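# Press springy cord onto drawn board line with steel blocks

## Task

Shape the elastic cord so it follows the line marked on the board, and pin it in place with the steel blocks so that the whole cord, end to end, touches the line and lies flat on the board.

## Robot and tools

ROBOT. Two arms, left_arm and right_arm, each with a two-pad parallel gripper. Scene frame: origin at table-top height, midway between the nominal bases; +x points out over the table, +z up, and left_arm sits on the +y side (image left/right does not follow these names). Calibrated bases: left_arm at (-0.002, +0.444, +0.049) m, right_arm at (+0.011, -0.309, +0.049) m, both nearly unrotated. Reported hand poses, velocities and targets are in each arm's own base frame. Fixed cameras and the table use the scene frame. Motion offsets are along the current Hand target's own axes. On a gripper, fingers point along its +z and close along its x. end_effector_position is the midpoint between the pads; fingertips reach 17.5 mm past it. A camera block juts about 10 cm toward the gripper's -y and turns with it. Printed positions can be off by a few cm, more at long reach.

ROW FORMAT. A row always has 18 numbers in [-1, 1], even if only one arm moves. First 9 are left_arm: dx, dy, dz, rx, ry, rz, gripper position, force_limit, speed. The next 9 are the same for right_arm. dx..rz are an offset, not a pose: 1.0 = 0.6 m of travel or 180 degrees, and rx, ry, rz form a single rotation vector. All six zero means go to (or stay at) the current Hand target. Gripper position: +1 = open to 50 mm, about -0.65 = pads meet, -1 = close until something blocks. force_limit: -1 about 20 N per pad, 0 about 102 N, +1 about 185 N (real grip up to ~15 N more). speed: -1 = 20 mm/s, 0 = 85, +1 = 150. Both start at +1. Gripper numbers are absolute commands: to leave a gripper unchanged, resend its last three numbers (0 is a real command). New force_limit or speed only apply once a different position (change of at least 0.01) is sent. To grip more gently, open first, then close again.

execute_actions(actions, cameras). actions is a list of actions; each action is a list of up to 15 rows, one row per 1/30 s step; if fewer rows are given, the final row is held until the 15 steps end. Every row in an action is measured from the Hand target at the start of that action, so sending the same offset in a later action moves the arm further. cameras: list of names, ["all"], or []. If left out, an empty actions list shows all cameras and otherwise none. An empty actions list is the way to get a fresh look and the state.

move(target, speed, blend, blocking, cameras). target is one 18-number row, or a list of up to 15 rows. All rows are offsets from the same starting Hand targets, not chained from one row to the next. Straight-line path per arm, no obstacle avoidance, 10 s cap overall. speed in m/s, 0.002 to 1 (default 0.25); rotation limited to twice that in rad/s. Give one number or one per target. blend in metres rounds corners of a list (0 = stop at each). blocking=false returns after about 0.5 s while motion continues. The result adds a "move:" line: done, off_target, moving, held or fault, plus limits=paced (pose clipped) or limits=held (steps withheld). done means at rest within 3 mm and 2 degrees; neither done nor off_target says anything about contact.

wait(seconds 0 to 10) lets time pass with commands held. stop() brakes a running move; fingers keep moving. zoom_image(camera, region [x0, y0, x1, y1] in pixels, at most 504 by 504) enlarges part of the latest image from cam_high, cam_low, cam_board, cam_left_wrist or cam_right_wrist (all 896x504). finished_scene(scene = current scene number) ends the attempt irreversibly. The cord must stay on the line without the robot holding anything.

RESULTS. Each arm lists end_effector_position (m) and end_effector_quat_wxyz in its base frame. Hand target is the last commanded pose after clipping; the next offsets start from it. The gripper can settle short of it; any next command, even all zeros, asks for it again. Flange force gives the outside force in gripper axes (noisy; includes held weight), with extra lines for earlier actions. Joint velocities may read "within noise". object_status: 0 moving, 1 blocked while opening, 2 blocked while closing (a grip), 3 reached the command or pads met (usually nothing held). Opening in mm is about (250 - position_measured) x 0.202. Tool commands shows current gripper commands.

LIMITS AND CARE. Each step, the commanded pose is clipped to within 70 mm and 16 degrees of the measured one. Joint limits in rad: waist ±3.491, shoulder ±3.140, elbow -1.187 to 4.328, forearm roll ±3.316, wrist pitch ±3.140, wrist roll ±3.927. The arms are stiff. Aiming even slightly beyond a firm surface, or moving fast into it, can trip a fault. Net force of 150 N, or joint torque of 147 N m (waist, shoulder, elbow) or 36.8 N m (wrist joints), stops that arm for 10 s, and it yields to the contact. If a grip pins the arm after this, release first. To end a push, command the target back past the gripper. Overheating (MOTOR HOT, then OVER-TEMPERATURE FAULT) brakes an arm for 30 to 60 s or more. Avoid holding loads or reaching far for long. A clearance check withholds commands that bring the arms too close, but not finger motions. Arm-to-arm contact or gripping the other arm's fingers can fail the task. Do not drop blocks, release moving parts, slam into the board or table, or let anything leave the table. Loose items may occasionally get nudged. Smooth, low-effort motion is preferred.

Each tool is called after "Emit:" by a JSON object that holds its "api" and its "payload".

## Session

Emit:
{"api": "execute_actions", "payload": {"actions": []}}

Emit:
{"api": "zoom_image", "payload": {"camera": "cam_board", "region": [200, 130, 700, 410]}}

Scene clock: 0.00 s.
left_arm: end_effector_position=(+0.3987, +0.0332, +0.1268) position_measured=3 object_status=3 end_effector_quat_wxyz=(+0.207, -0.173, +0.724, -0.634) | right_arm: end_effector_position=(+0.5262, -0.0909, +0.2049) position_measured=3 object_status=3 end_effector_quat_wxyz=(-0.246, +0.969, -0.003, -0.031)
Joint positions: left_arm=[1.082 0.435 -0.917 1.029 -1.573 0.107] | right_arm=[-0.221 0.396 0.341 -0.473 -1.685 -1.37]
Joint velocities: within noise
Flange force (N): no reading
Hand target: left_arm +0.3987, +0.0332, +0.1268; +0.207, -0.173, +0.724, -0.634 | right_arm +0.5262, -0.0909, +0.2049; -0.246, +0.969, -0.003, -0.031
Tool commands: left_gripper/position=+1.0 left_gripper/force_limit=+1.0 left_gripper/speed=+1.0 right_gripper/position=+1.0 right_gripper/force_limit=+1.0 right_gripper/speed=+1.0
camera_calibration:
cam_left_wrist: T_world_to_cam=[[-0.854114, -0.514025, -0.0791664, 0.377799], [-0.167815, 0.41646, -0.893532, 0.179923], [0.492267, -0.749893, -0.441965, 0.0157066], [0, 0, 0, 1]] pos_world=[0.345145, 0.131045, 0.197618]
cam_right_wrist: T_world_to_cam=[[0.998847, 0.0209911, -0.0431735, -0.506485], [0.0154228, -0.991975, -0.125487, -0.0625536], [-0.0454612, 0.124676, -0.991155, 0.368756], [0, 0, 0, 1]] pos_world=[0.523629, -0.0973951, 0.335778]

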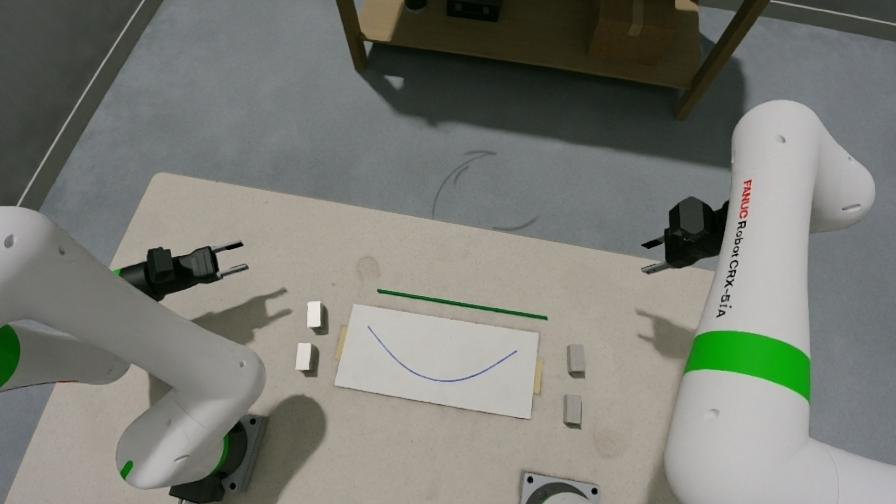

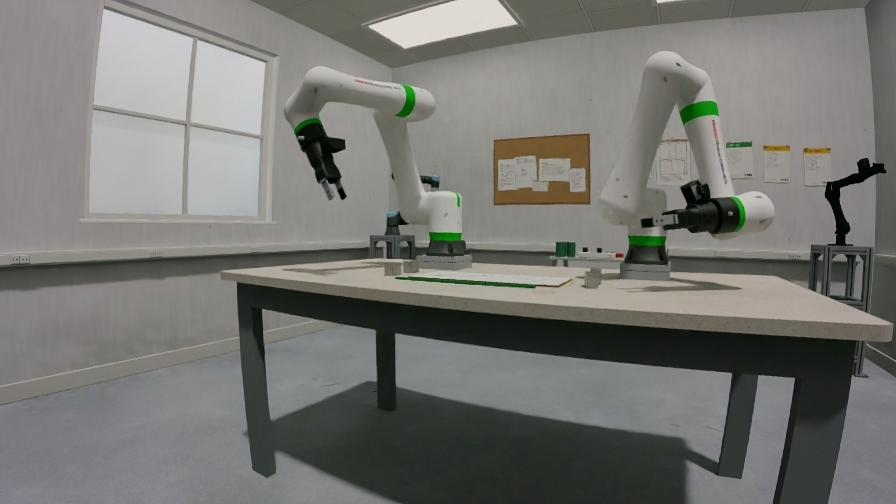

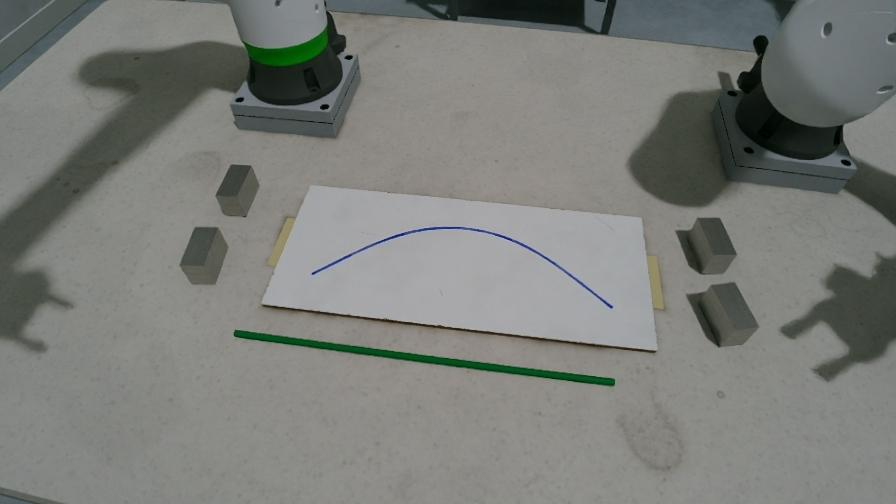

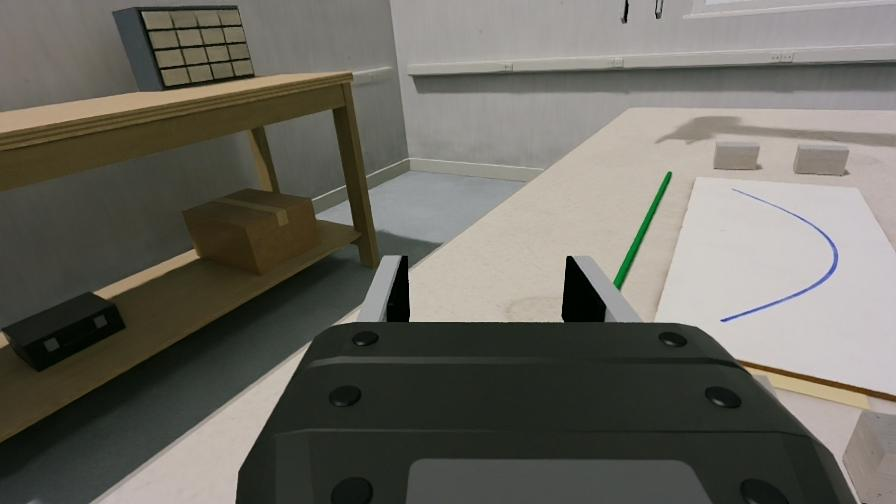

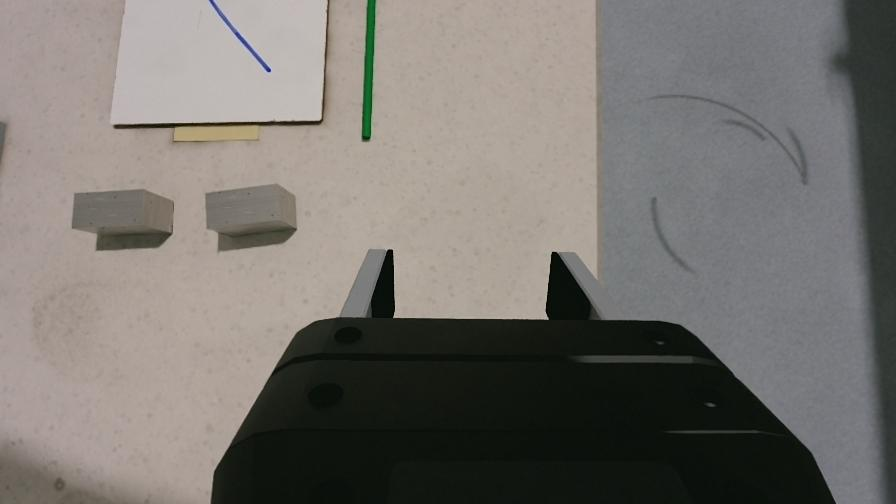

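Scaled by 1.008 from the camera's 896x504 image, which has a finer 1280x720 frame.

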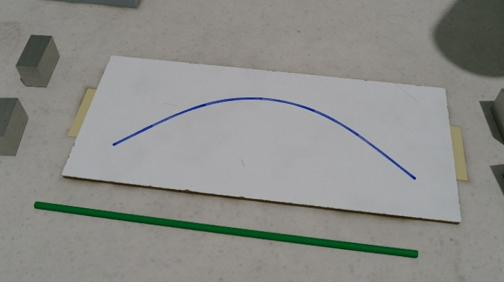

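Emit:
{"api": "move", "payload": {"target": [0.3725,-0.0681,0.7429,-0.4473,0.1375,0.1125,1,-0.7,0,-0.2815,-0.0107,0.3013,-0.1398,-0.1085,-0.4906,1,-0.7,0], "speed": 0.35, "cameras": ["cam_board","cam_left_wrist","cam_right_wrist"]}}

Scene clock: 29.73 s.
left_arm: end_effector_position=(+0.4392, -0.4647, +0.1004) position_measured=3 object_status=3 end_effector_quat_wxyz=(+0.000, -0.018, +1.000, +0.000) | right_arm: end_effector_position=(+0.3472, -0.0006, +0.0598) position_measured=3 object_status=3 end_effector_quat_wxyz=(+0.000, +0.707, +0.707, +0.000)
Joint positions: left_arm=[-0.609 0.546 0.262 0 -1.286 2.215] | right_arm=[0.382 -0.12 -0.651 0 -1.039 -0.381]
Flange force (N): left_arm=[-2.1 0.1 -0.1] | right_arm=[0.4 2.1 -2.6]
Hand target: left_arm +0.4392, -0.4648, +0.1004; +0.000, -0.018, +1.000, +0.000 | right_arm +0.3472, -0.0006, +0.0598; +0.000, +0.707, +0.707, +0.000
Off the commanded pose: left_arm 0.000 m, 0 deg | right_arm 0.000 m, 0 deg.
move: done
camera_calibration:
cam_left_wrist: T_world_to_cam=[[-0.9993, -0.0373962, -0.000276178, 0.431658], [-0.035239, 0.939132, 0.341744, 0.43121], [-0.0125206, 0.341515, -0.939793, 0.389673], [0, 0, 0, 1]] pos_world=[0.45143, -0.5219, 0.218967]
cam_right_wrist: T_world_to_cam=[[-0.0191978, 0.999752, 0.0113046, 0.0150362], [0.931113, 0.0137585, 0.364472, -0.335046], [0.364226, 0.0175229, -0.931146, 0.0596417], [0, 0, 0, 1]] pos_world=[0.290531, -0.0114678, 0.17748]
Images, in order (width x height): cam_board 896x504, cam_left_wrist 896x504, cam_right_wrist 896x504.

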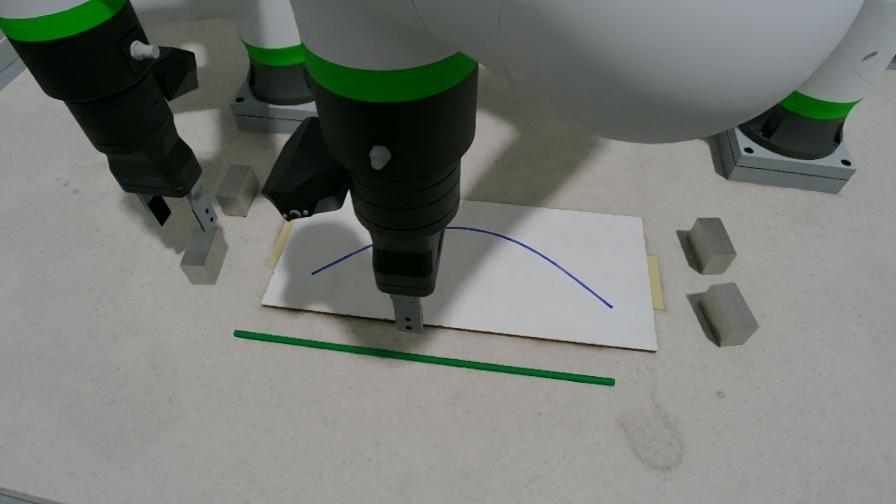

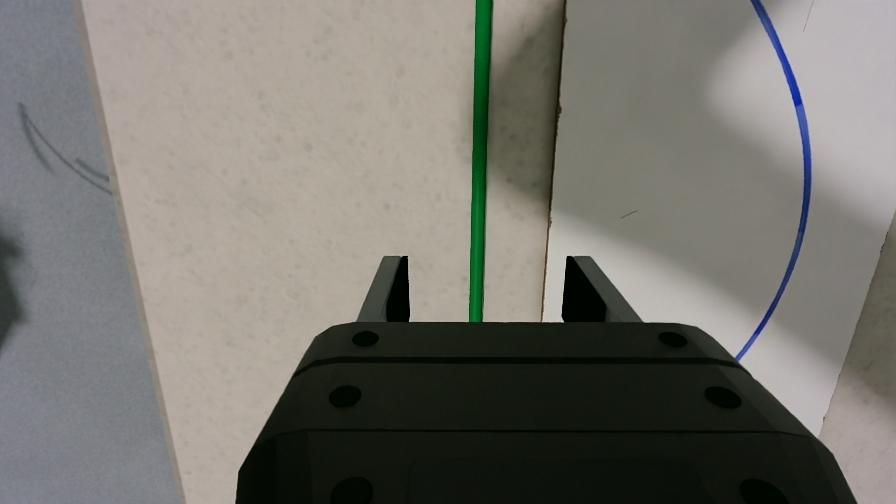

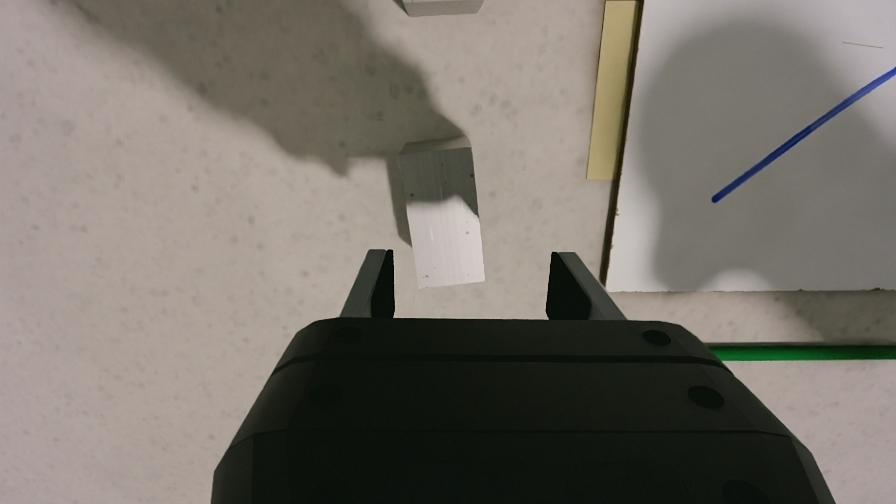

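Emit:
{"api": "move", "payload": {"target": [[0.0083,0,0.14,0,0,0,1,-0.9,-0.5,-0.0167,0.002,0.02,0,0,-0.025,1,-0.8,-0.5],[0.0083,0,0.2115,0,0,0,1,-0.9,-0.5,-0.0167,0.002,0.1222,0,0,-0.025,1,-0.8,-0.5],[0.0083,0,0.2115,0,0,0,-1,-0.9,-0.5,-0.0167,0.002,0.1222,0,0,-0.025,-1,-0.8,-0.5]], "speed": [0.15,0.1,0.1], "cameras": ["cam_board"]}}

Scene clock: 47.20 s.
left_arm: end_effector_position=(+0.4343, -0.4650, -0.0265) position_measured=214 object_status=2 end_effector_quat_wxyz=(+0.000, -0.018, +1.000, +0.000) | right_arm: end_effector_position=(+0.3484, -0.0106, -0.0135) position_measured=103 object_status=2 end_effector_quat_wxyz=(+0.000, +0.679, +0.735, +0.000)
Joint positions: left_arm=[-0.614 0.665 0.129 0 -1.034 2.22] | right_arm=[0.351 0.023 -0.729 -0.001 -0.818 -0.272]
Flange force (N): left_arm=[-1.7 0.0 0.6] | right_arm=[1.2 3.1 -0.6]
Hand target: left_arm +0.4343, -0.4650, -0.0265; +0.000, -0.018, +1.000, +0.000 | right_arm +0.3484, -0.0106, -0.0135; +0.000, +0.679, +0.735, +0.000
Off the commanded pose: left_arm 0.000 m, 0 deg | right_arm 0.000 m, 0 deg.
move: done
Images, in order (width x height): cam_board 896x504.

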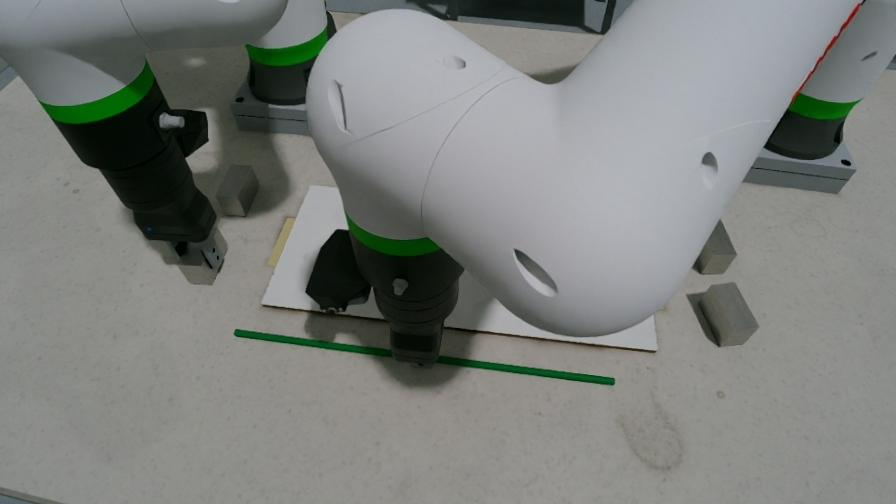

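Emit:
{"api": "move", "payload": {"target": [[0,0,-0.0833,0,0,0,-1,-0.9,-0.5,0,0,-0.12,0,0,0,-1,-0.8,-0.5],[0.3102,0.0605,-0.0833,0,0,0,-1,-0.9,-0.5,0,0,-0.12,0,0,0,-1,-0.8,-0.5],[0.3102,0.0605,-0.0083,0,0,0,-1,-0.9,-0.5,0,0,-0.12,0,0,0,-1,-0.8,-0.5],[0.3102,0.0605,-0.0083,0,0,0,0.5,-0.9,-0.9,0,0,-0.12,0,0,0,-1,-0.8,-0.5],[0.3102,0.0605,-0.144,0,0,0,0.5,-0.9,-0.9,0,0,-0.12,0,0,0,-1,-0.8,-0.5]], "speed": [0.12,0.2,0.08,0.1,0.2]}}

Emit:
{"api": "move", "payload": {"target": [-0.1636,0.5127,0,0,0,0.511,1,-0.9,0,0,0,0,0,0,0.025,-1,-0.8,-0.5], "speed": 0.4, "cameras": ["cam_board","cam_left_wrist"]}}

Scene clock: 62.77 s.
left_arm: end_effector_position=(+0.2469, -0.4353, +0.0598) position_measured=78 object_status=3 end_effector_quat_wxyz=(+0.000, -0.018, +1.000, +0.000) | right_arm: end_effector_position=(+0.3484, -0.0106, +0.0585) position_measured=103 object_status=2 end_effector_quat_wxyz=(+0.000, +0.679, +0.735, +0.000)
Joint positions: left_arm=[-0.792 0.262 -0.24 0 -1.068 2.398] | right_arm=[0.351 -0.114 -0.649 0 -1.035 -0.272]
Flange force (N): left_arm=[-2.3 -0.2 0.2] | right_arm=[0.4 2.0 2.7]
Hand target: left_arm +0.2470, -0.4353, +0.0598; +0.000, -0.018, +1.000, +0.000 | right_arm +0.3484, -0.0106, +0.0585; +0.000, +0.679, +0.735, +0.000
Off the commanded pose: left_arm 0.000 m, 0 deg | right_arm 0.000 m, 0 deg.
move: done

Scene clock: 65.37 s.
left_arm: end_effector_position=(+0.3341, -0.1244, +0.0596) position_measured=3 object_status=3 end_effector_quat_wxyz=(+0.000, +0.707, +0.707, +0.000) | right_arm: end_effector_position=(+0.3484, -0.0106, +0.0585) position_measured=103 object_status=2 end_effector_quat_wxyz=(+0.000, +0.707, +0.707, +0.000)
Joint positions: left_arm=[0.017 -0.094 -0.628 0.001 -1.035 -0.017] | right_arm=[0.351 -0.114 -0.649 -0.001 -1.035 -0.35]
Flange force (N): left_arm=[2.0 1.3 0.0] | right_arm=[0.6 2.2 2.8]
Hand target: left_arm +0.3341, -0.1244, +0.0596; +0.000, +0.707, +0.707, +0.000 | right_arm +0.3484, -0.0106, +0.0585; +0.000, +0.707, +0.707, +0.000
Off the commanded pose: left_arm 0.000 m, 0 deg | right_arm 0.000 m, 0 deg.
move: done
camera_calibration:
cam_left_wrist: T_world_to_cam=[[-0.00276496, 0.999996, -0.000298413, 0.135458], [0.939345, 0.0026996, 0.342964, -0.320438], [0.342963, 0.000667967, -0.939349, 0.0725312], [0, 0, 0, 1]] pos_world=[0.276501, -0.134641, 0.178071]
Images, in order (width x height): cam_board 896x504, cam_left_wrist 896x504.

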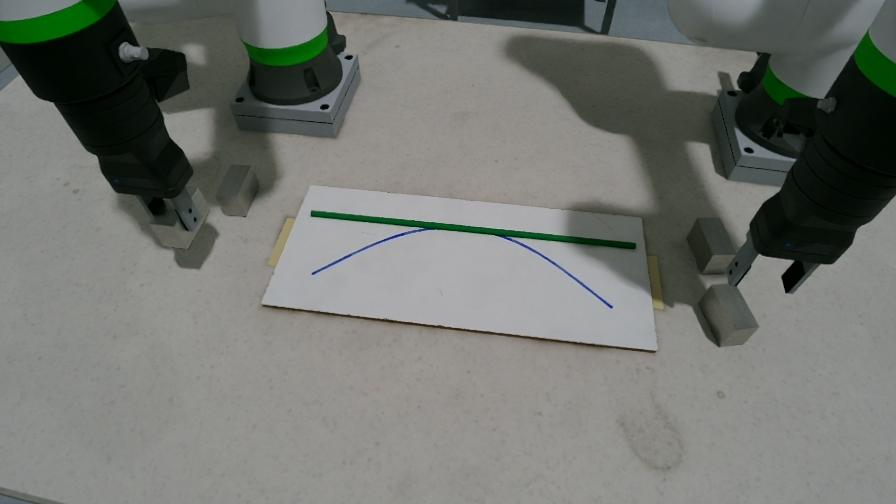

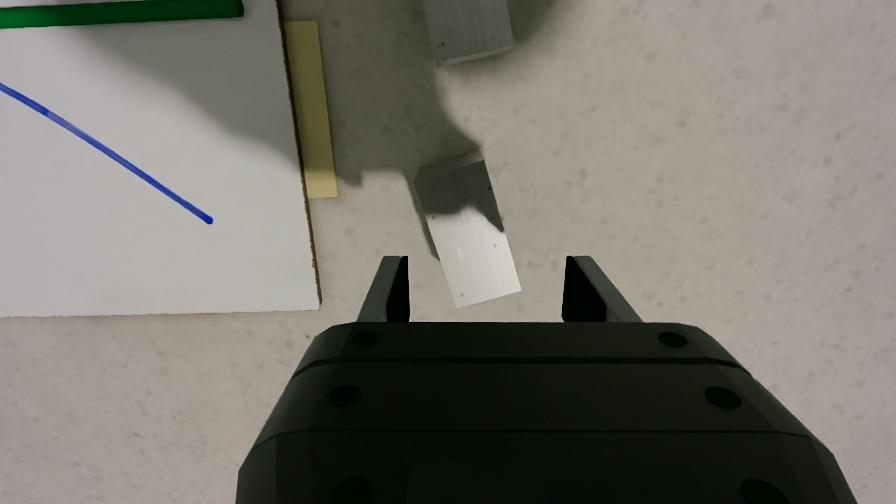

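Emit:
{"api": "move", "payload": {"target": [[-0.001,0.0023,0.05,0,0,-0.086,1,-0.9,0,0.5323,-0.1037,0,0,0,0,-1,-0.8,-0.5],[-0.001,0.0023,0.12,0,0,-0.086,1,-0.9,0,0.5323,-0.1037,0.105,0,0,0,-1,-0.8,-0.5],[-0.001,0.0023,0.12,0,0,-0.086,-1,-0.8,-0.5,0.5323,-0.1037,0.105,0,0,0,-1,-0.8,-0.5]], "speed": [0.3,0.08,0.1], "cameras": ["cam_right_wrist"]}}

Scene clock: 74.80 s.
left_arm: end_effector_position=(+0.3356, -0.1251, -0.0123) position_measured=103 object_status=0 end_effector_quat_wxyz=(+0.000, +0.605, +0.796, +0.000) | right_arm: end_effector_position=(+0.2859, +0.3087, -0.0044) position_measured=103 object_status=2 end_effector_quat_wxyz=(+0.000, +0.707, +0.707, +0.000)
Joint positions: left_arm=[0.015 0.044 -0.704 0.001 -0.822 0.255] | right_arm=[1.138 0.177 -0.527 0 -0.866 -1.137]
Flange force (N): left_arm=[-0.8 1.8 -1.6] | right_arm=[1.7 0.8 2.8]
Hand target: left_arm +0.3356, -0.1250, -0.0124; +0.000, +0.605, +0.796, +0.000 | right_arm +0.2860, +0.3087, -0.0044; +0.000, +0.707, +0.707, +0.000
Off the commanded pose: left_arm 0.000 m, 0 deg | right_arm 0.000 m, 0 deg.
move: done
camera_calibration:
cam_right_wrist: T_world_to_cam=[[-0.0191967, 0.999752, 0.011305, -0.294738], [0.931113, 0.0137574, 0.364472, -0.258826], [0.364226, 0.0175229, -0.931146, 0.0167676], [0, 0, 0, 1]] pos_world=[0.229231, 0.297932, 0.11328]
Images, in order (width x height): cam_right_wrist 896x504.

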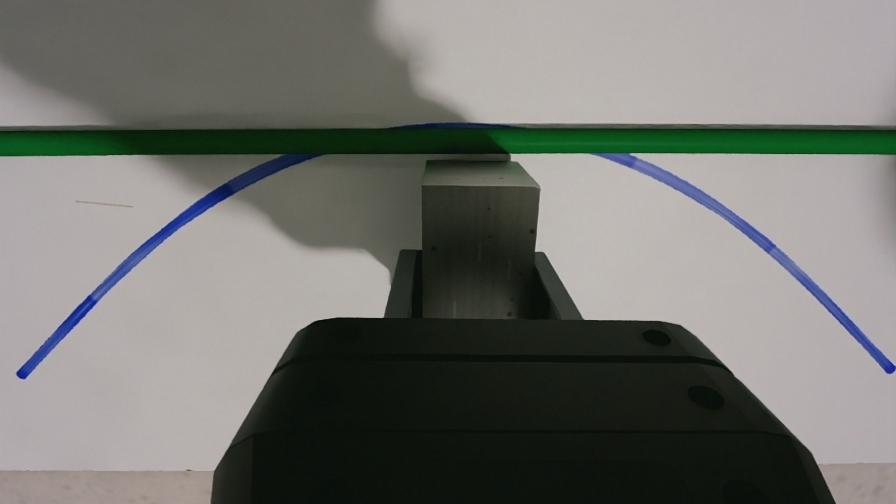

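Emit:
{"api": "move", "payload": {"target": [[0,0,0,0,0,0,-1,-0.8,-0.5,-0.0012,-0.01,0,0,0,0,-1,-0.8,-0.5],[0,0,-0.1,0,0,0,-1,-0.8,-0.5,-0.0012,-0.01,0.0018,0,0,0,-1,-0.8,-0.5],[0,0,-0.1,0,0,0,-1,-0.8,-0.5,-0.0012,-0.01,0.0018,0,0,0,1,-0.8,-0.5],[0,0,-0.1,0,0,0,-1,-0.8,-0.5,-0.0012,-0.01,-0.1067,0,0,0,1,-0.8,-0.5]], "speed": [0.06,0.12,0.1,0.15]}}

Scene clock: 84.43 s.
left_arm: end_effector_position=(+0.3355, -0.1250, +0.0476) position_measured=103 object_status=2 end_effector_quat_wxyz=(+0.000, +0.605, +0.796, +0.000) | right_arm: end_effector_position=(+0.2800, +0.3080, +0.0596) position_measured=3 object_status=3 end_effector_quat_wxyz=(+0.000, +0.707, +0.707, +0.000)
Joint positions: left_arm=[0.016 -0.07 -0.64 0.001 -1.001 0.255] | right_arm=[1.151 0.063 -0.474 0 -1.033 -1.15]
Flange force (N): left_arm=[2.5 1.2 5.4] | right_arm=[1.9 1.2 -2.4]
Hand target: left_arm +0.3355, -0.1250, +0.0476; +0.000, +0.605, +0.796, +0.000 | right_arm +0.2800, +0.3080, +0.0596; +0.000, +0.707, +0.707, +0.000
Off the commanded pose: left_arm 0.000 m, 0 deg | right_arm 0.000 m, 0 deg.
move: done

Emit:
{"api": "move", "payload": {"target": [[0,0,0,0,0,0,-1,-0.8,-0.5,-0.5293,-0.0752,0,0,0,0,1,-0.8,-0.5],[-0.5083,-0.1227,0,0,0,0.086,-1,-0.8,-0.5,-0.5293,-0.0752,0,0,0,0,1,-0.8,-0.5],[-0.5083,-0.1227,0.0843,0,0,0.086,-1,-0.8,-0.5,-0.5293,-0.0752,0,0,0,0,1,-0.8,-0.5]], "speed": [0.35,0.3,0.08], "cameras": ["cam_left_wrist","cam_right_wrist","cam_board"]}}

Scene clock: 96.60 s.
left_arm: end_effector_position=(+0.3463, -0.4386, -0.0027) position_measured=103 object_status=2 end_effector_quat_wxyz=(+0.000, +0.707, +0.707, +0.000) | right_arm: end_effector_position=(+0.2351, -0.0096, +0.0594) position_measured=3 object_status=3 end_effector_quat_wxyz=(+0.000, +0.707, +0.707, +0.000)
Joint positions: left_arm=[-0.668 0.47 -0.119 0 -0.981 0.669] | right_arm=[0.544 -0.507 -0.912 0 -1.166 -0.543]
Flange force (N): left_arm=[-1.3 3.2 6.8] | right_arm=[0.5 2.5 -2.6]
Hand target: left_arm +0.3463, -0.4386, -0.0027; +0.000, +0.707, +0.707, +0.000 | right_arm +0.2351, -0.0096, +0.0594; +0.000, +0.707, +0.707, +0.000
Off the commanded pose: left_arm 0.000 m, 0 deg | right_arm 0.000 m, 0 deg.
move: done
camera_calibration:
cam_left_wrist: T_world_to_cam=[[-0.00276363, 0.999996, -0.000297936, 0.449672], [0.939345, 0.00269819, 0.342964, -0.309684], [0.342963, 0.00066796, -0.939349, 0.0100355], [0, 0, 0, 1]] pos_world=[0.288701, -0.448841, 0.115771]
cam_right_wrist: T_world_to_cam=[[-0.0191978, 0.999752, 0.0113046, 0.0218834], [0.931113, 0.0137585, 0.364472, -0.230342], [0.364226, 0.0175229, -0.931146, 0.100386], [0, 0, 0, 1]] pos_world=[0.178331, -0.0204678, 0.17718]
Images, in order (width x height): cam_board 896x504, cam_left_wrist 896x504, cam_right_wrist 896x504.

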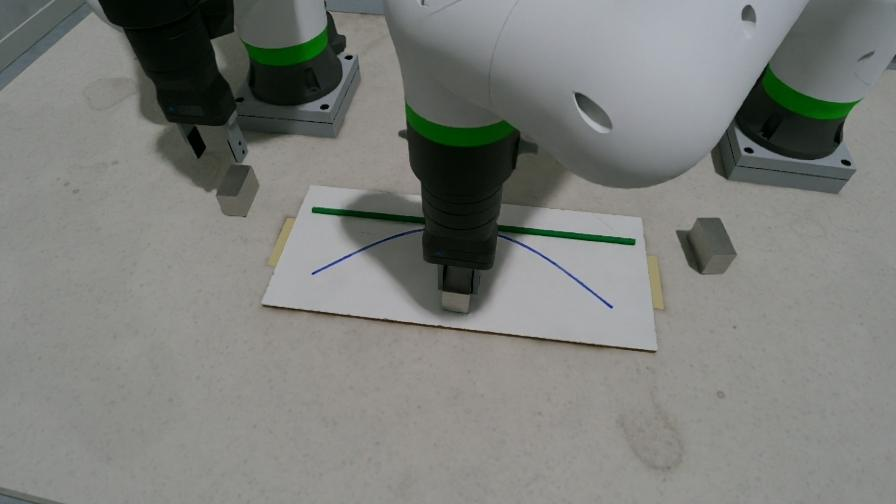

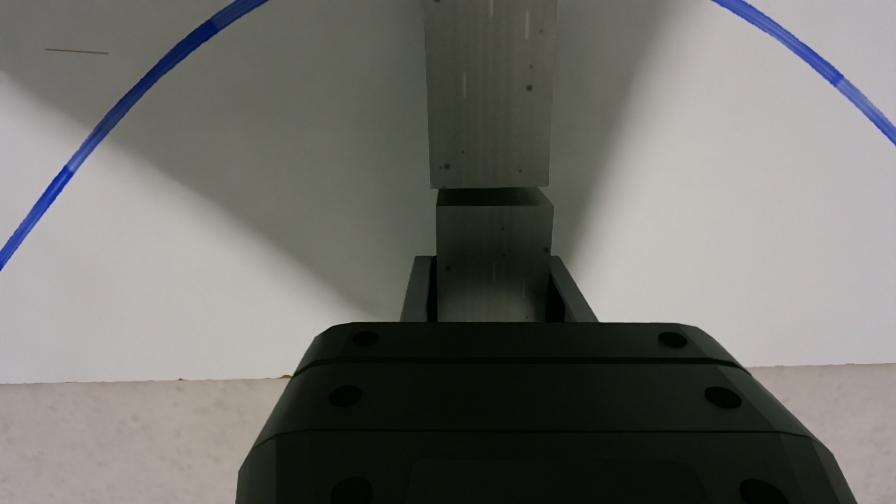

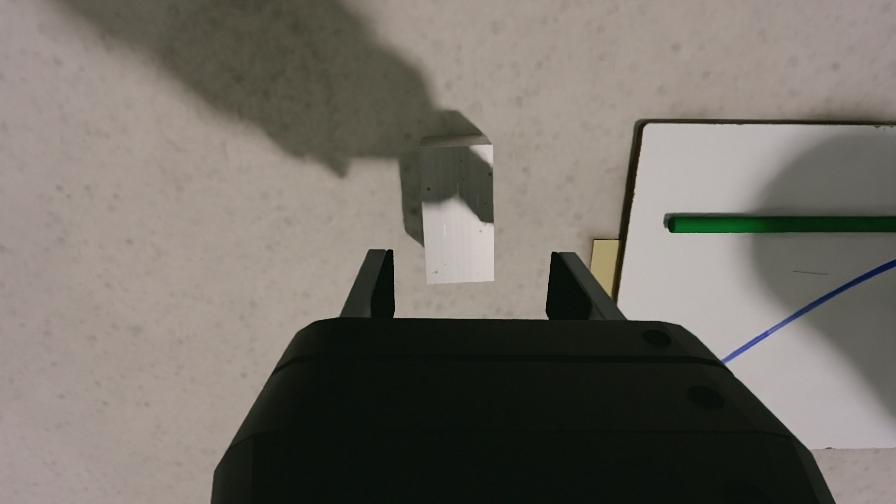

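Emit:
{"api": "move", "payload": {"target": [[0,-0.0078,0,0,0,0,-1,-0.8,-0.5,-0.006,-0.0033,0.05,0,0,-0.016,1,-0.8,-0.5],[0,-0.0078,0.0005,0,0,0,1,-0.8,-0.7,-0.006,-0.0033,0.05,0,0,-0.016,1,-0.8,-0.5],[0,-0.0078,-0.1045,0,0,0,1,-0.8,-0.7,-0.006,-0.0033,0.1207,0,0,-0.016,1,-0.8,-0.5],[0.515,-0.1955,-0.1045,0,0,0,1,-0.8,-0.7,-0.006,-0.0033,0.1207,0,0,-0.016,-1,-0.8,-0.5]], "speed": [0.05,0.03,0.15,0.35], "cameras": ["cam_left_wrist","cam_board"]}}

Emit:
{"api": "zoom_image", "payload": {"camera": "cam_board", "region": [280, 170, 660, 390]}}

Scene clock: 113.37 s.
left_arm: end_effector_position=(+0.2287, -0.1297, +0.0597) position_measured=3 object_status=3 end_effector_quat_wxyz=(+0.000, +0.707, +0.707, +0.000) | right_arm: end_effector_position=(+0.2331, -0.0132, -0.0130) position_measured=103 object_status=2 end_effector_quat_wxyz=(+0.000, +0.689, +0.725, +0.000)
Joint positions: left_arm=[0.002 -0.396 -0.851 0.001 -1.115 -0.002] | right_arm=[0.533 -0.355 -1.027 -0.001 -0.898 -0.482]
Flange force (N): left_arm=[2.7 0.9 -0.8] | right_arm=[0.4 3.2 1.0]
Hand target: left_arm +0.2287, -0.1297, +0.0597; +0.000, +0.707, +0.707, +0.000 | right_arm +0.2331, -0.0132, -0.0130; +0.000, +0.689, +0.725, +0.000
Off the commanded pose: left_arm 0.000 m, 0 deg | right_arm 0.000 m, 0 deg.
move: done
camera_calibration:
cam_left_wrist: T_world_to_cam=[[-0.00276496, 0.999996, -0.000298413, 0.140466], [0.939345, 0.0026996, 0.342964, -0.221357], [0.342963, 0.000667967, -0.939349, 0.108811], [0, 0, 0, 1]] pos_world=[0.171001, -0.139941, 0.178171]
Images, in order (width x height): cam_board 896x504, cam_left_wrist 896x504.

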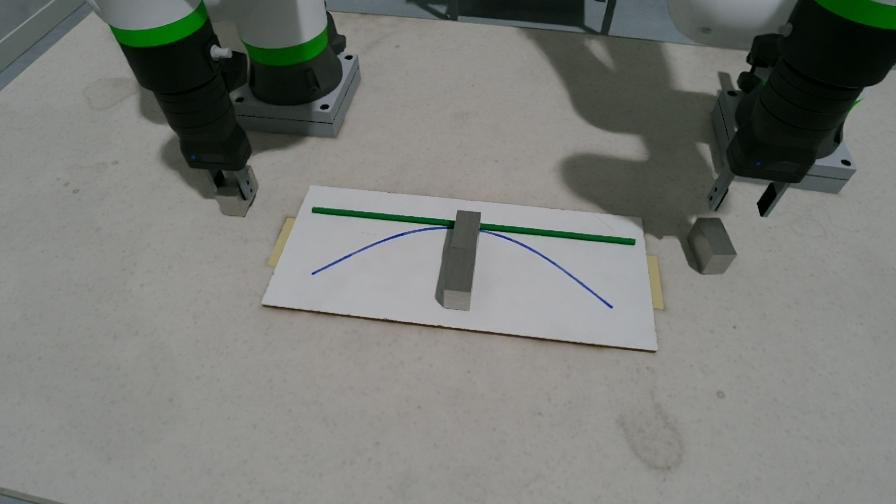

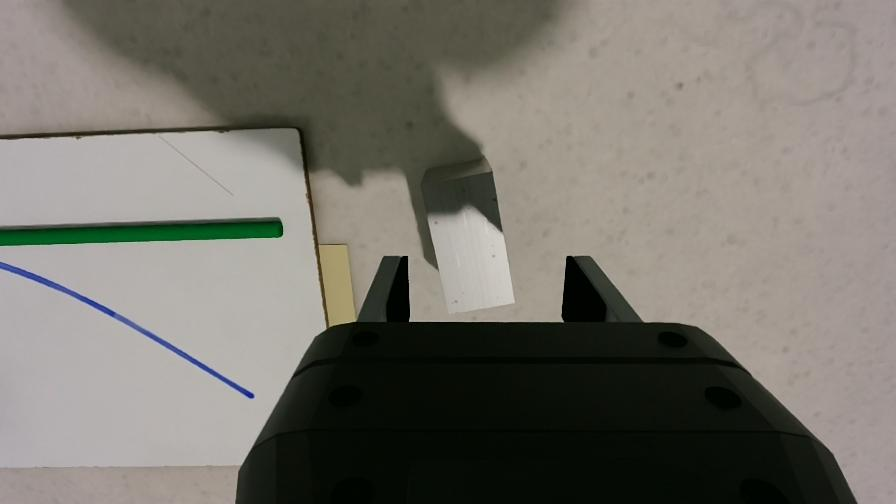

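Scaled by 1.326 from the camera's 896x504 image, which has a finer 1280x720 frame.

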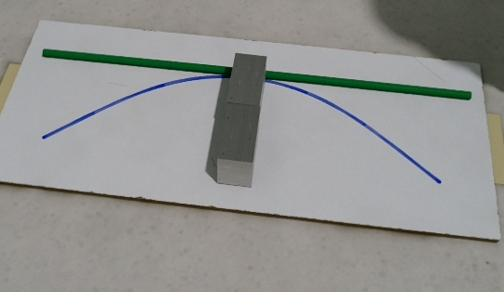

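Emit:
{"api": "move", "payload": {"target": [[-0.0013,0.009,0.1207,0,0,-0.05,1,-0.8,-0.5,0,0,-0.1,0,0,0,-1,-0.8,-0.5],[-0.0013,0.009,0.1207,0,0,-0.05,-1,-0.8,-0.5,0,0,-0.1,0,0,0,-1,-0.8,-0.5],[-0.0013,0.009,0.02,0,0,-0.05,-1,-0.8,-0.5,0,0,-0.1,0,0,0,-1,-0.8,-0.5],[-0.1998,-0.0462,0.02,0,0,-0.0139,-1,-0.8,-0.5,0.2415,-0.0277,-0.1,0,0,0.0133,-1,-0.8,-0.5],[-0.1998,-0.0462,0.103,0,0,-0.0139,-1,-0.8,-0.5,0.2415,-0.0277,-0.0163,0,0,0.0133,-1,-0.8,-0.5]], "speed": [0.12,0.1,0.15,0.25,0.08], "cameras": ["cam_board","cam_left_wrist","cam_right_wrist"]}}

Scene clock: 143.70 s.
left_arm: end_effector_position=(+0.2011, -0.2496, -0.0020) position_measured=103 object_status=2 end_effector_quat_wxyz=(+0.000, +0.691, +0.723, +0.000) | right_arm: end_effector_position=(+0.2091, +0.1307, -0.0031) position_measured=103 object_status=2 end_effector_quat_wxyz=(+0.000, +0.704, +0.710, +0.000)
Joint positions: left_arm=[-0.475 -0.08 -0.793 0 -0.857 0.519] | right_arm=[1.114 -0.327 -0.982 0 -0.915 -1.105]
Flange force (N): left_arm=[2.3 2.0 5.5] | right_arm=[2.1 -2.6 2.0]
Hand target: left_arm +0.2011, -0.2496, -0.0020; +0.000, +0.691, +0.723, +0.000 | right_arm +0.2091, +0.1307, -0.0031; +0.000, +0.704, +0.710, +0.000
Off the commanded pose: left_arm 0.000 m, 0 deg | right_arm 0.000 m, 0 deg.
move: done
camera_calibration:
cam_left_wrist: T_world_to_cam=[[-0.0463139, 0.998927, -0.000348195, 0.26883], [0.938339, 0.0436244, 0.342952, -0.163618], [0.342599, 0.0155567, -0.939353, 0.0641554], [0, 0, 0, 1]] pos_world=[0.144, -0.262402, 0.116471]
cam_right_wrist: T_world_to_cam=[[-0.0276113, 0.999556, 0.0112434, -0.116387], [0.930931, 0.021615, 0.364554, -0.186351], [0.364149, 0.0205326, -0.931114, 0.048691], [0, 0, 0, 1]] pos_world=[0.152536, 0.119364, 0.114581]
Images, in order (width x height): cam_board 896x504, cam_left_wrist 896x504, cam_right_wrist 896x504.

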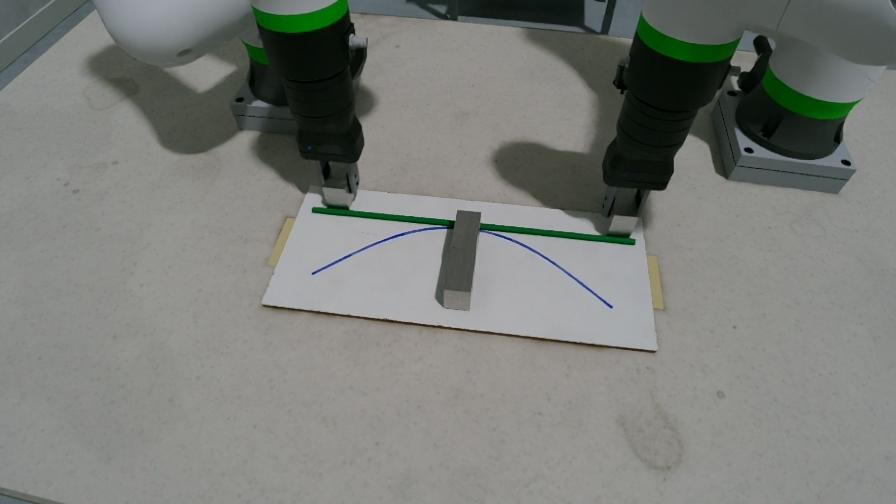

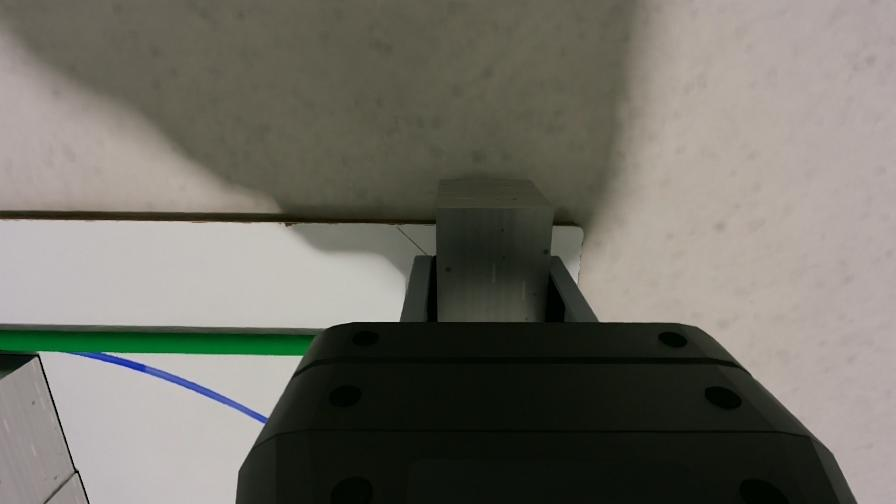

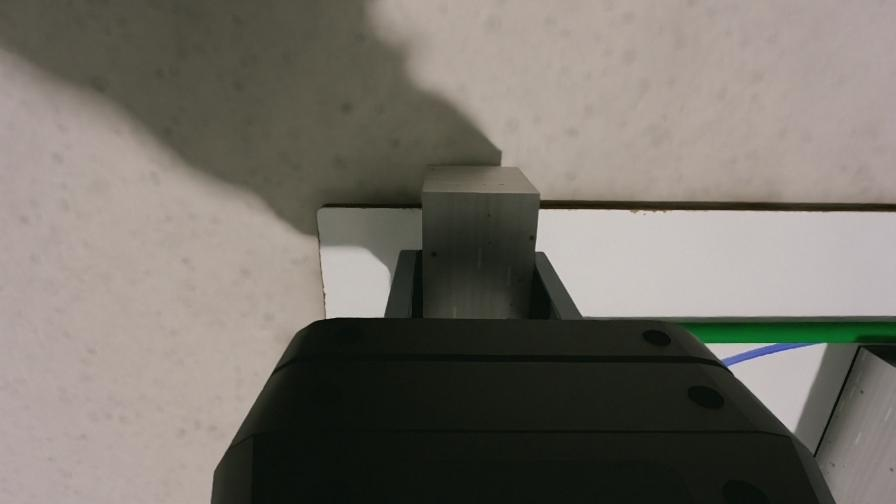

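Emit:
{"api": "move", "payload": {"target": [[0.0007,0.045,0,0,0,0.0583,-1,-0.8,-0.5,-0.0117,0.0435,0,0,0,-0.0556,-1,-0.8,-0.5],[0.0007,0.079,0,0,0,0.1139,-1,-0.8,-0.5,-0.0142,0.0763,0,0,0,-0.111,-1,-0.8,-0.5],[-0.0048,0.115,0,0,0,0.1722,-1,-0.8,-0.5,-0.0109,0.11,0,0,0,-0.1667,-1,-0.8,-0.5],[-0.0198,0.157,0,0,0,0.2333,-1,-0.8,-0.5,0.004,0.1425,0,0,0,-0.2167,-1,-0.8,-0.5]], "blend": [0.005,0.005,0.005,0], "speed": 0.06, "cameras": ["cam_board"]}}

Emit:
{"api": "zoom_image", "payload": {"camera": "cam_board", "region": [280, 190, 470, 310]}}

Emit:
{"api": "zoom_image", "payload": {"camera": "cam_board", "region": [440, 200, 640, 330]}}

Scene clock: 154.40 s.
left_arm: end_effector_position=(+0.2957, -0.2573, -0.0020) position_measured=103 object_status=2 end_effector_quat_wxyz=(+0.000, +0.904, +0.427, +0.000) | right_arm: end_effector_position=(+0.2946, +0.1339, -0.0031) position_measured=103 object_status=2 end_effector_quat_wxyz=(+0.000, +0.426, +0.905, +0.000)
Joint positions: left_arm=[-0.378 0.106 -0.604 0 -0.86 -0.311] | right_arm=[0.84 -0.068 -0.785 0 -0.853 -0.15]
Flange force (N): left_arm=[2.4 0.3 5.9] | right_arm=[-0.8 1.8 3.1]
Hand target: left_arm +0.2957, -0.2573, -0.0020; +0.000, +0.904, +0.427, +0.000 | right_arm +0.2946, +0.1339, -0.0031; +0.000, +0.426, +0.905, +0.000
Off the commanded pose: left_arm 0.000 m, 0 deg | right_arm 0.000 m, 0 deg.
move: done
Images, in order (width x height): cam_board 896x504.

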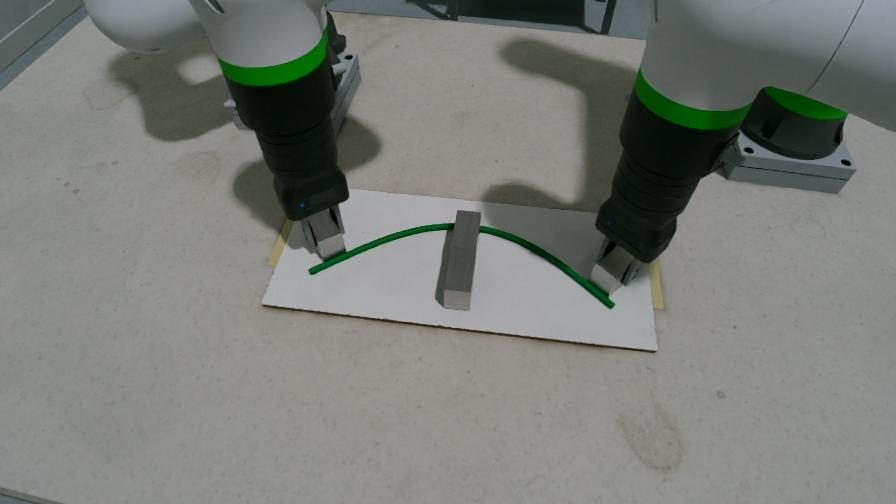

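Scaled by 2.653 from the camera's 896x504 image, which has a finer 1280x720 frame.

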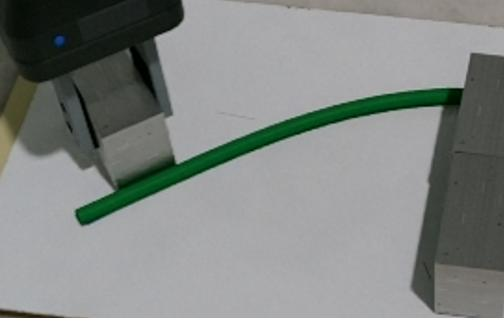

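Scaled by 2.520 from the camera's 896x504 image, which has a finer 1280x720 frame.

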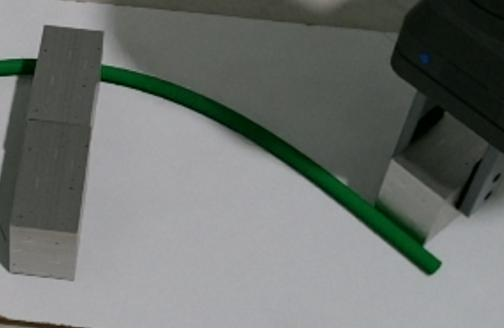

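Emit:
{"api": "move", "payload": {"target": [[0,-0.002,0.0,0,0,0,-1,-0.8,-0.5,0,0,0,0,0,0,-1,-0.8,-0.5],[0,-0.002,0.0017,0,0,0,-1,-0.8,-0.5,0,0,0.0022,0,0,0,-1,-0.8,-0.5],[0,-0.002,0.0017,0,0,0,1,-0.8,-1,0,0,0.0022,0,0,0,1,-0.8,-1],[0,-0.002,-0.12,0,0,0,1,-0.8,-1,0,0,-0.12,0,0,0,1,-0.8,-1],[0,-0.2,-0.2,0,0,0,1,-0.8,-1,0,-0.2,-0.2,0,0,0,1,-0.8,-1]], "speed": [0.03,0.02,0.1,0.12,0.3], "cameras": ["cam_board","cam_high"]}}

Emit:
{"api": "zoom_image", "payload": {"camera": "cam_board", "region": [280, 190, 640, 330]}}

Emit:
{"api": "zoom_image", "payload": {"camera": "cam_high", "region": [330, 290, 550, 430]}}

Scene clock: 166.33 s.
left_arm: end_effector_position=(+0.2030, -0.1810, +0.1179) position_measured=3 object_status=3 end_effector_quat_wxyz=(+0.000, +0.904, +0.427, +0.000) | right_arm: end_effector_position=(+0.2020, +0.0574, +0.1168) position_measured=3 object_status=3 end_effector_quat_wxyz=(+0.000, +0.426, +0.905, +0.000)
Joint positions: left_arm=[-0.229 -0.436 -0.729 0.001 -1.277 -0.459] | right_arm=[0.944 -0.685 -0.851 0 -1.404 -0.254]
Flange force (N): left_arm=[3.2 0.4 0.3] | right_arm=no reading
Hand target: left_arm +0.2030, -0.1810, +0.1179; +0.000, +0.904, +0.427, +0.000 | right_arm +0.2020, +0.0574, +0.1168; +0.000, +0.426, +0.905, +0.000
Off the commanded pose: left_arm 0.000 m, 0 deg | right_arm 0.000 m, 0 deg.
move: done
Images, in order (width x height): cam_high 896x504, cam_board 896x504.

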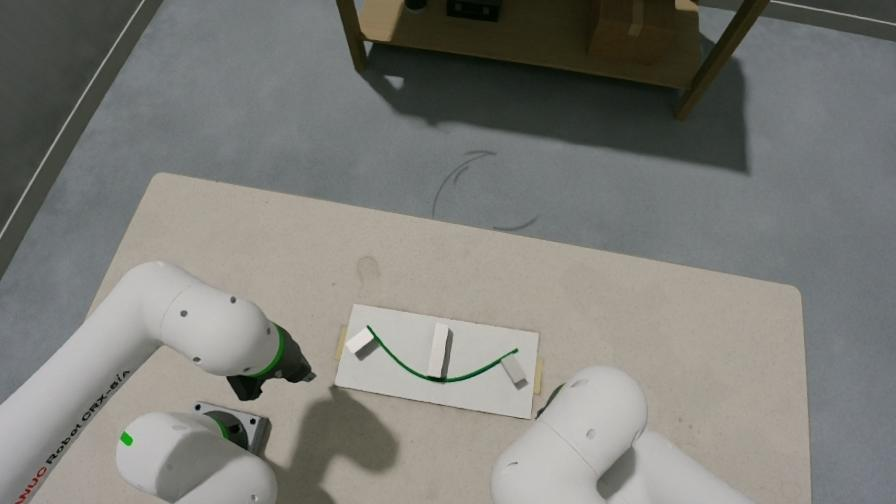

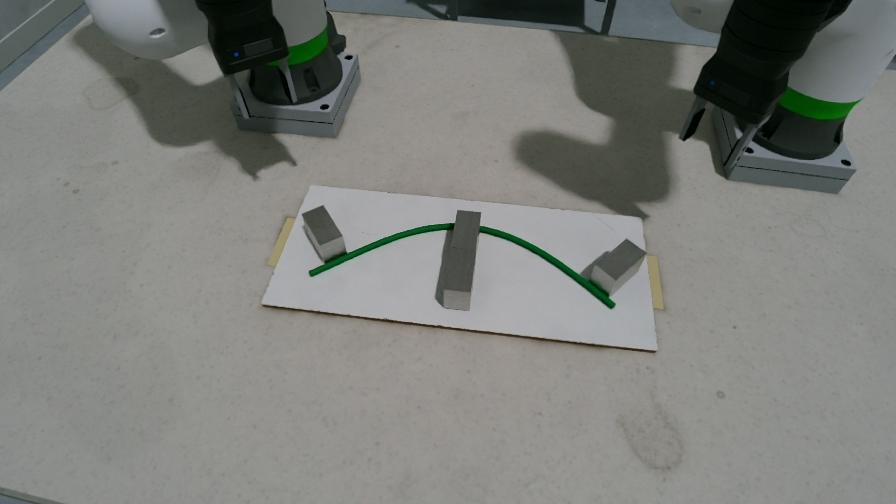

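Scaled by 1.400 from the camera's 896x504 image, which has a finer 1280x720 frame.

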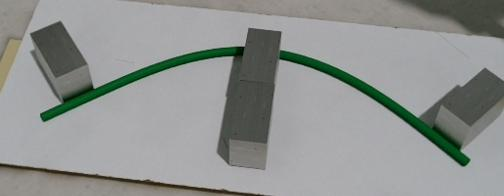

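Scaled by 2.291 from the camera's 896x504 image, which has a finer 1280x720 frame.

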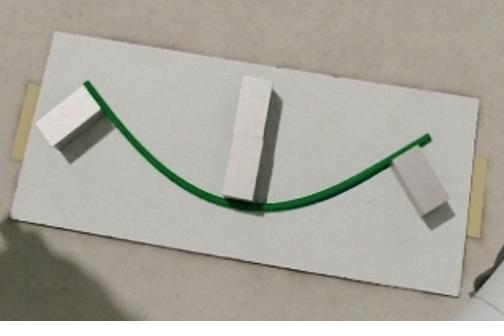

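Emit:
{"api": "zoom_image", "payload": {"camera": "cam_high", "region": [430, 340, 530, 396]}}

Emit:
{"api": "zoom_image", "payload": {"camera": "cam_high", "region": [350, 320, 450, 396]}}

Scaled by 5.040 from the camera's 896x504 image, which has a finer 1280x720 frame.

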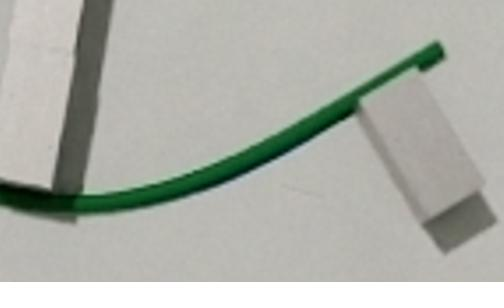

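Scaled by 5.040 from the camera's 896x504 image, which has a finer 1280x720 frame.

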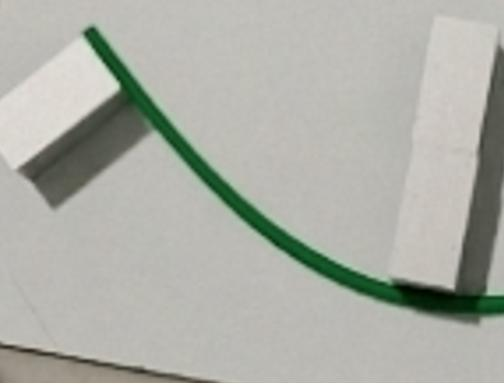

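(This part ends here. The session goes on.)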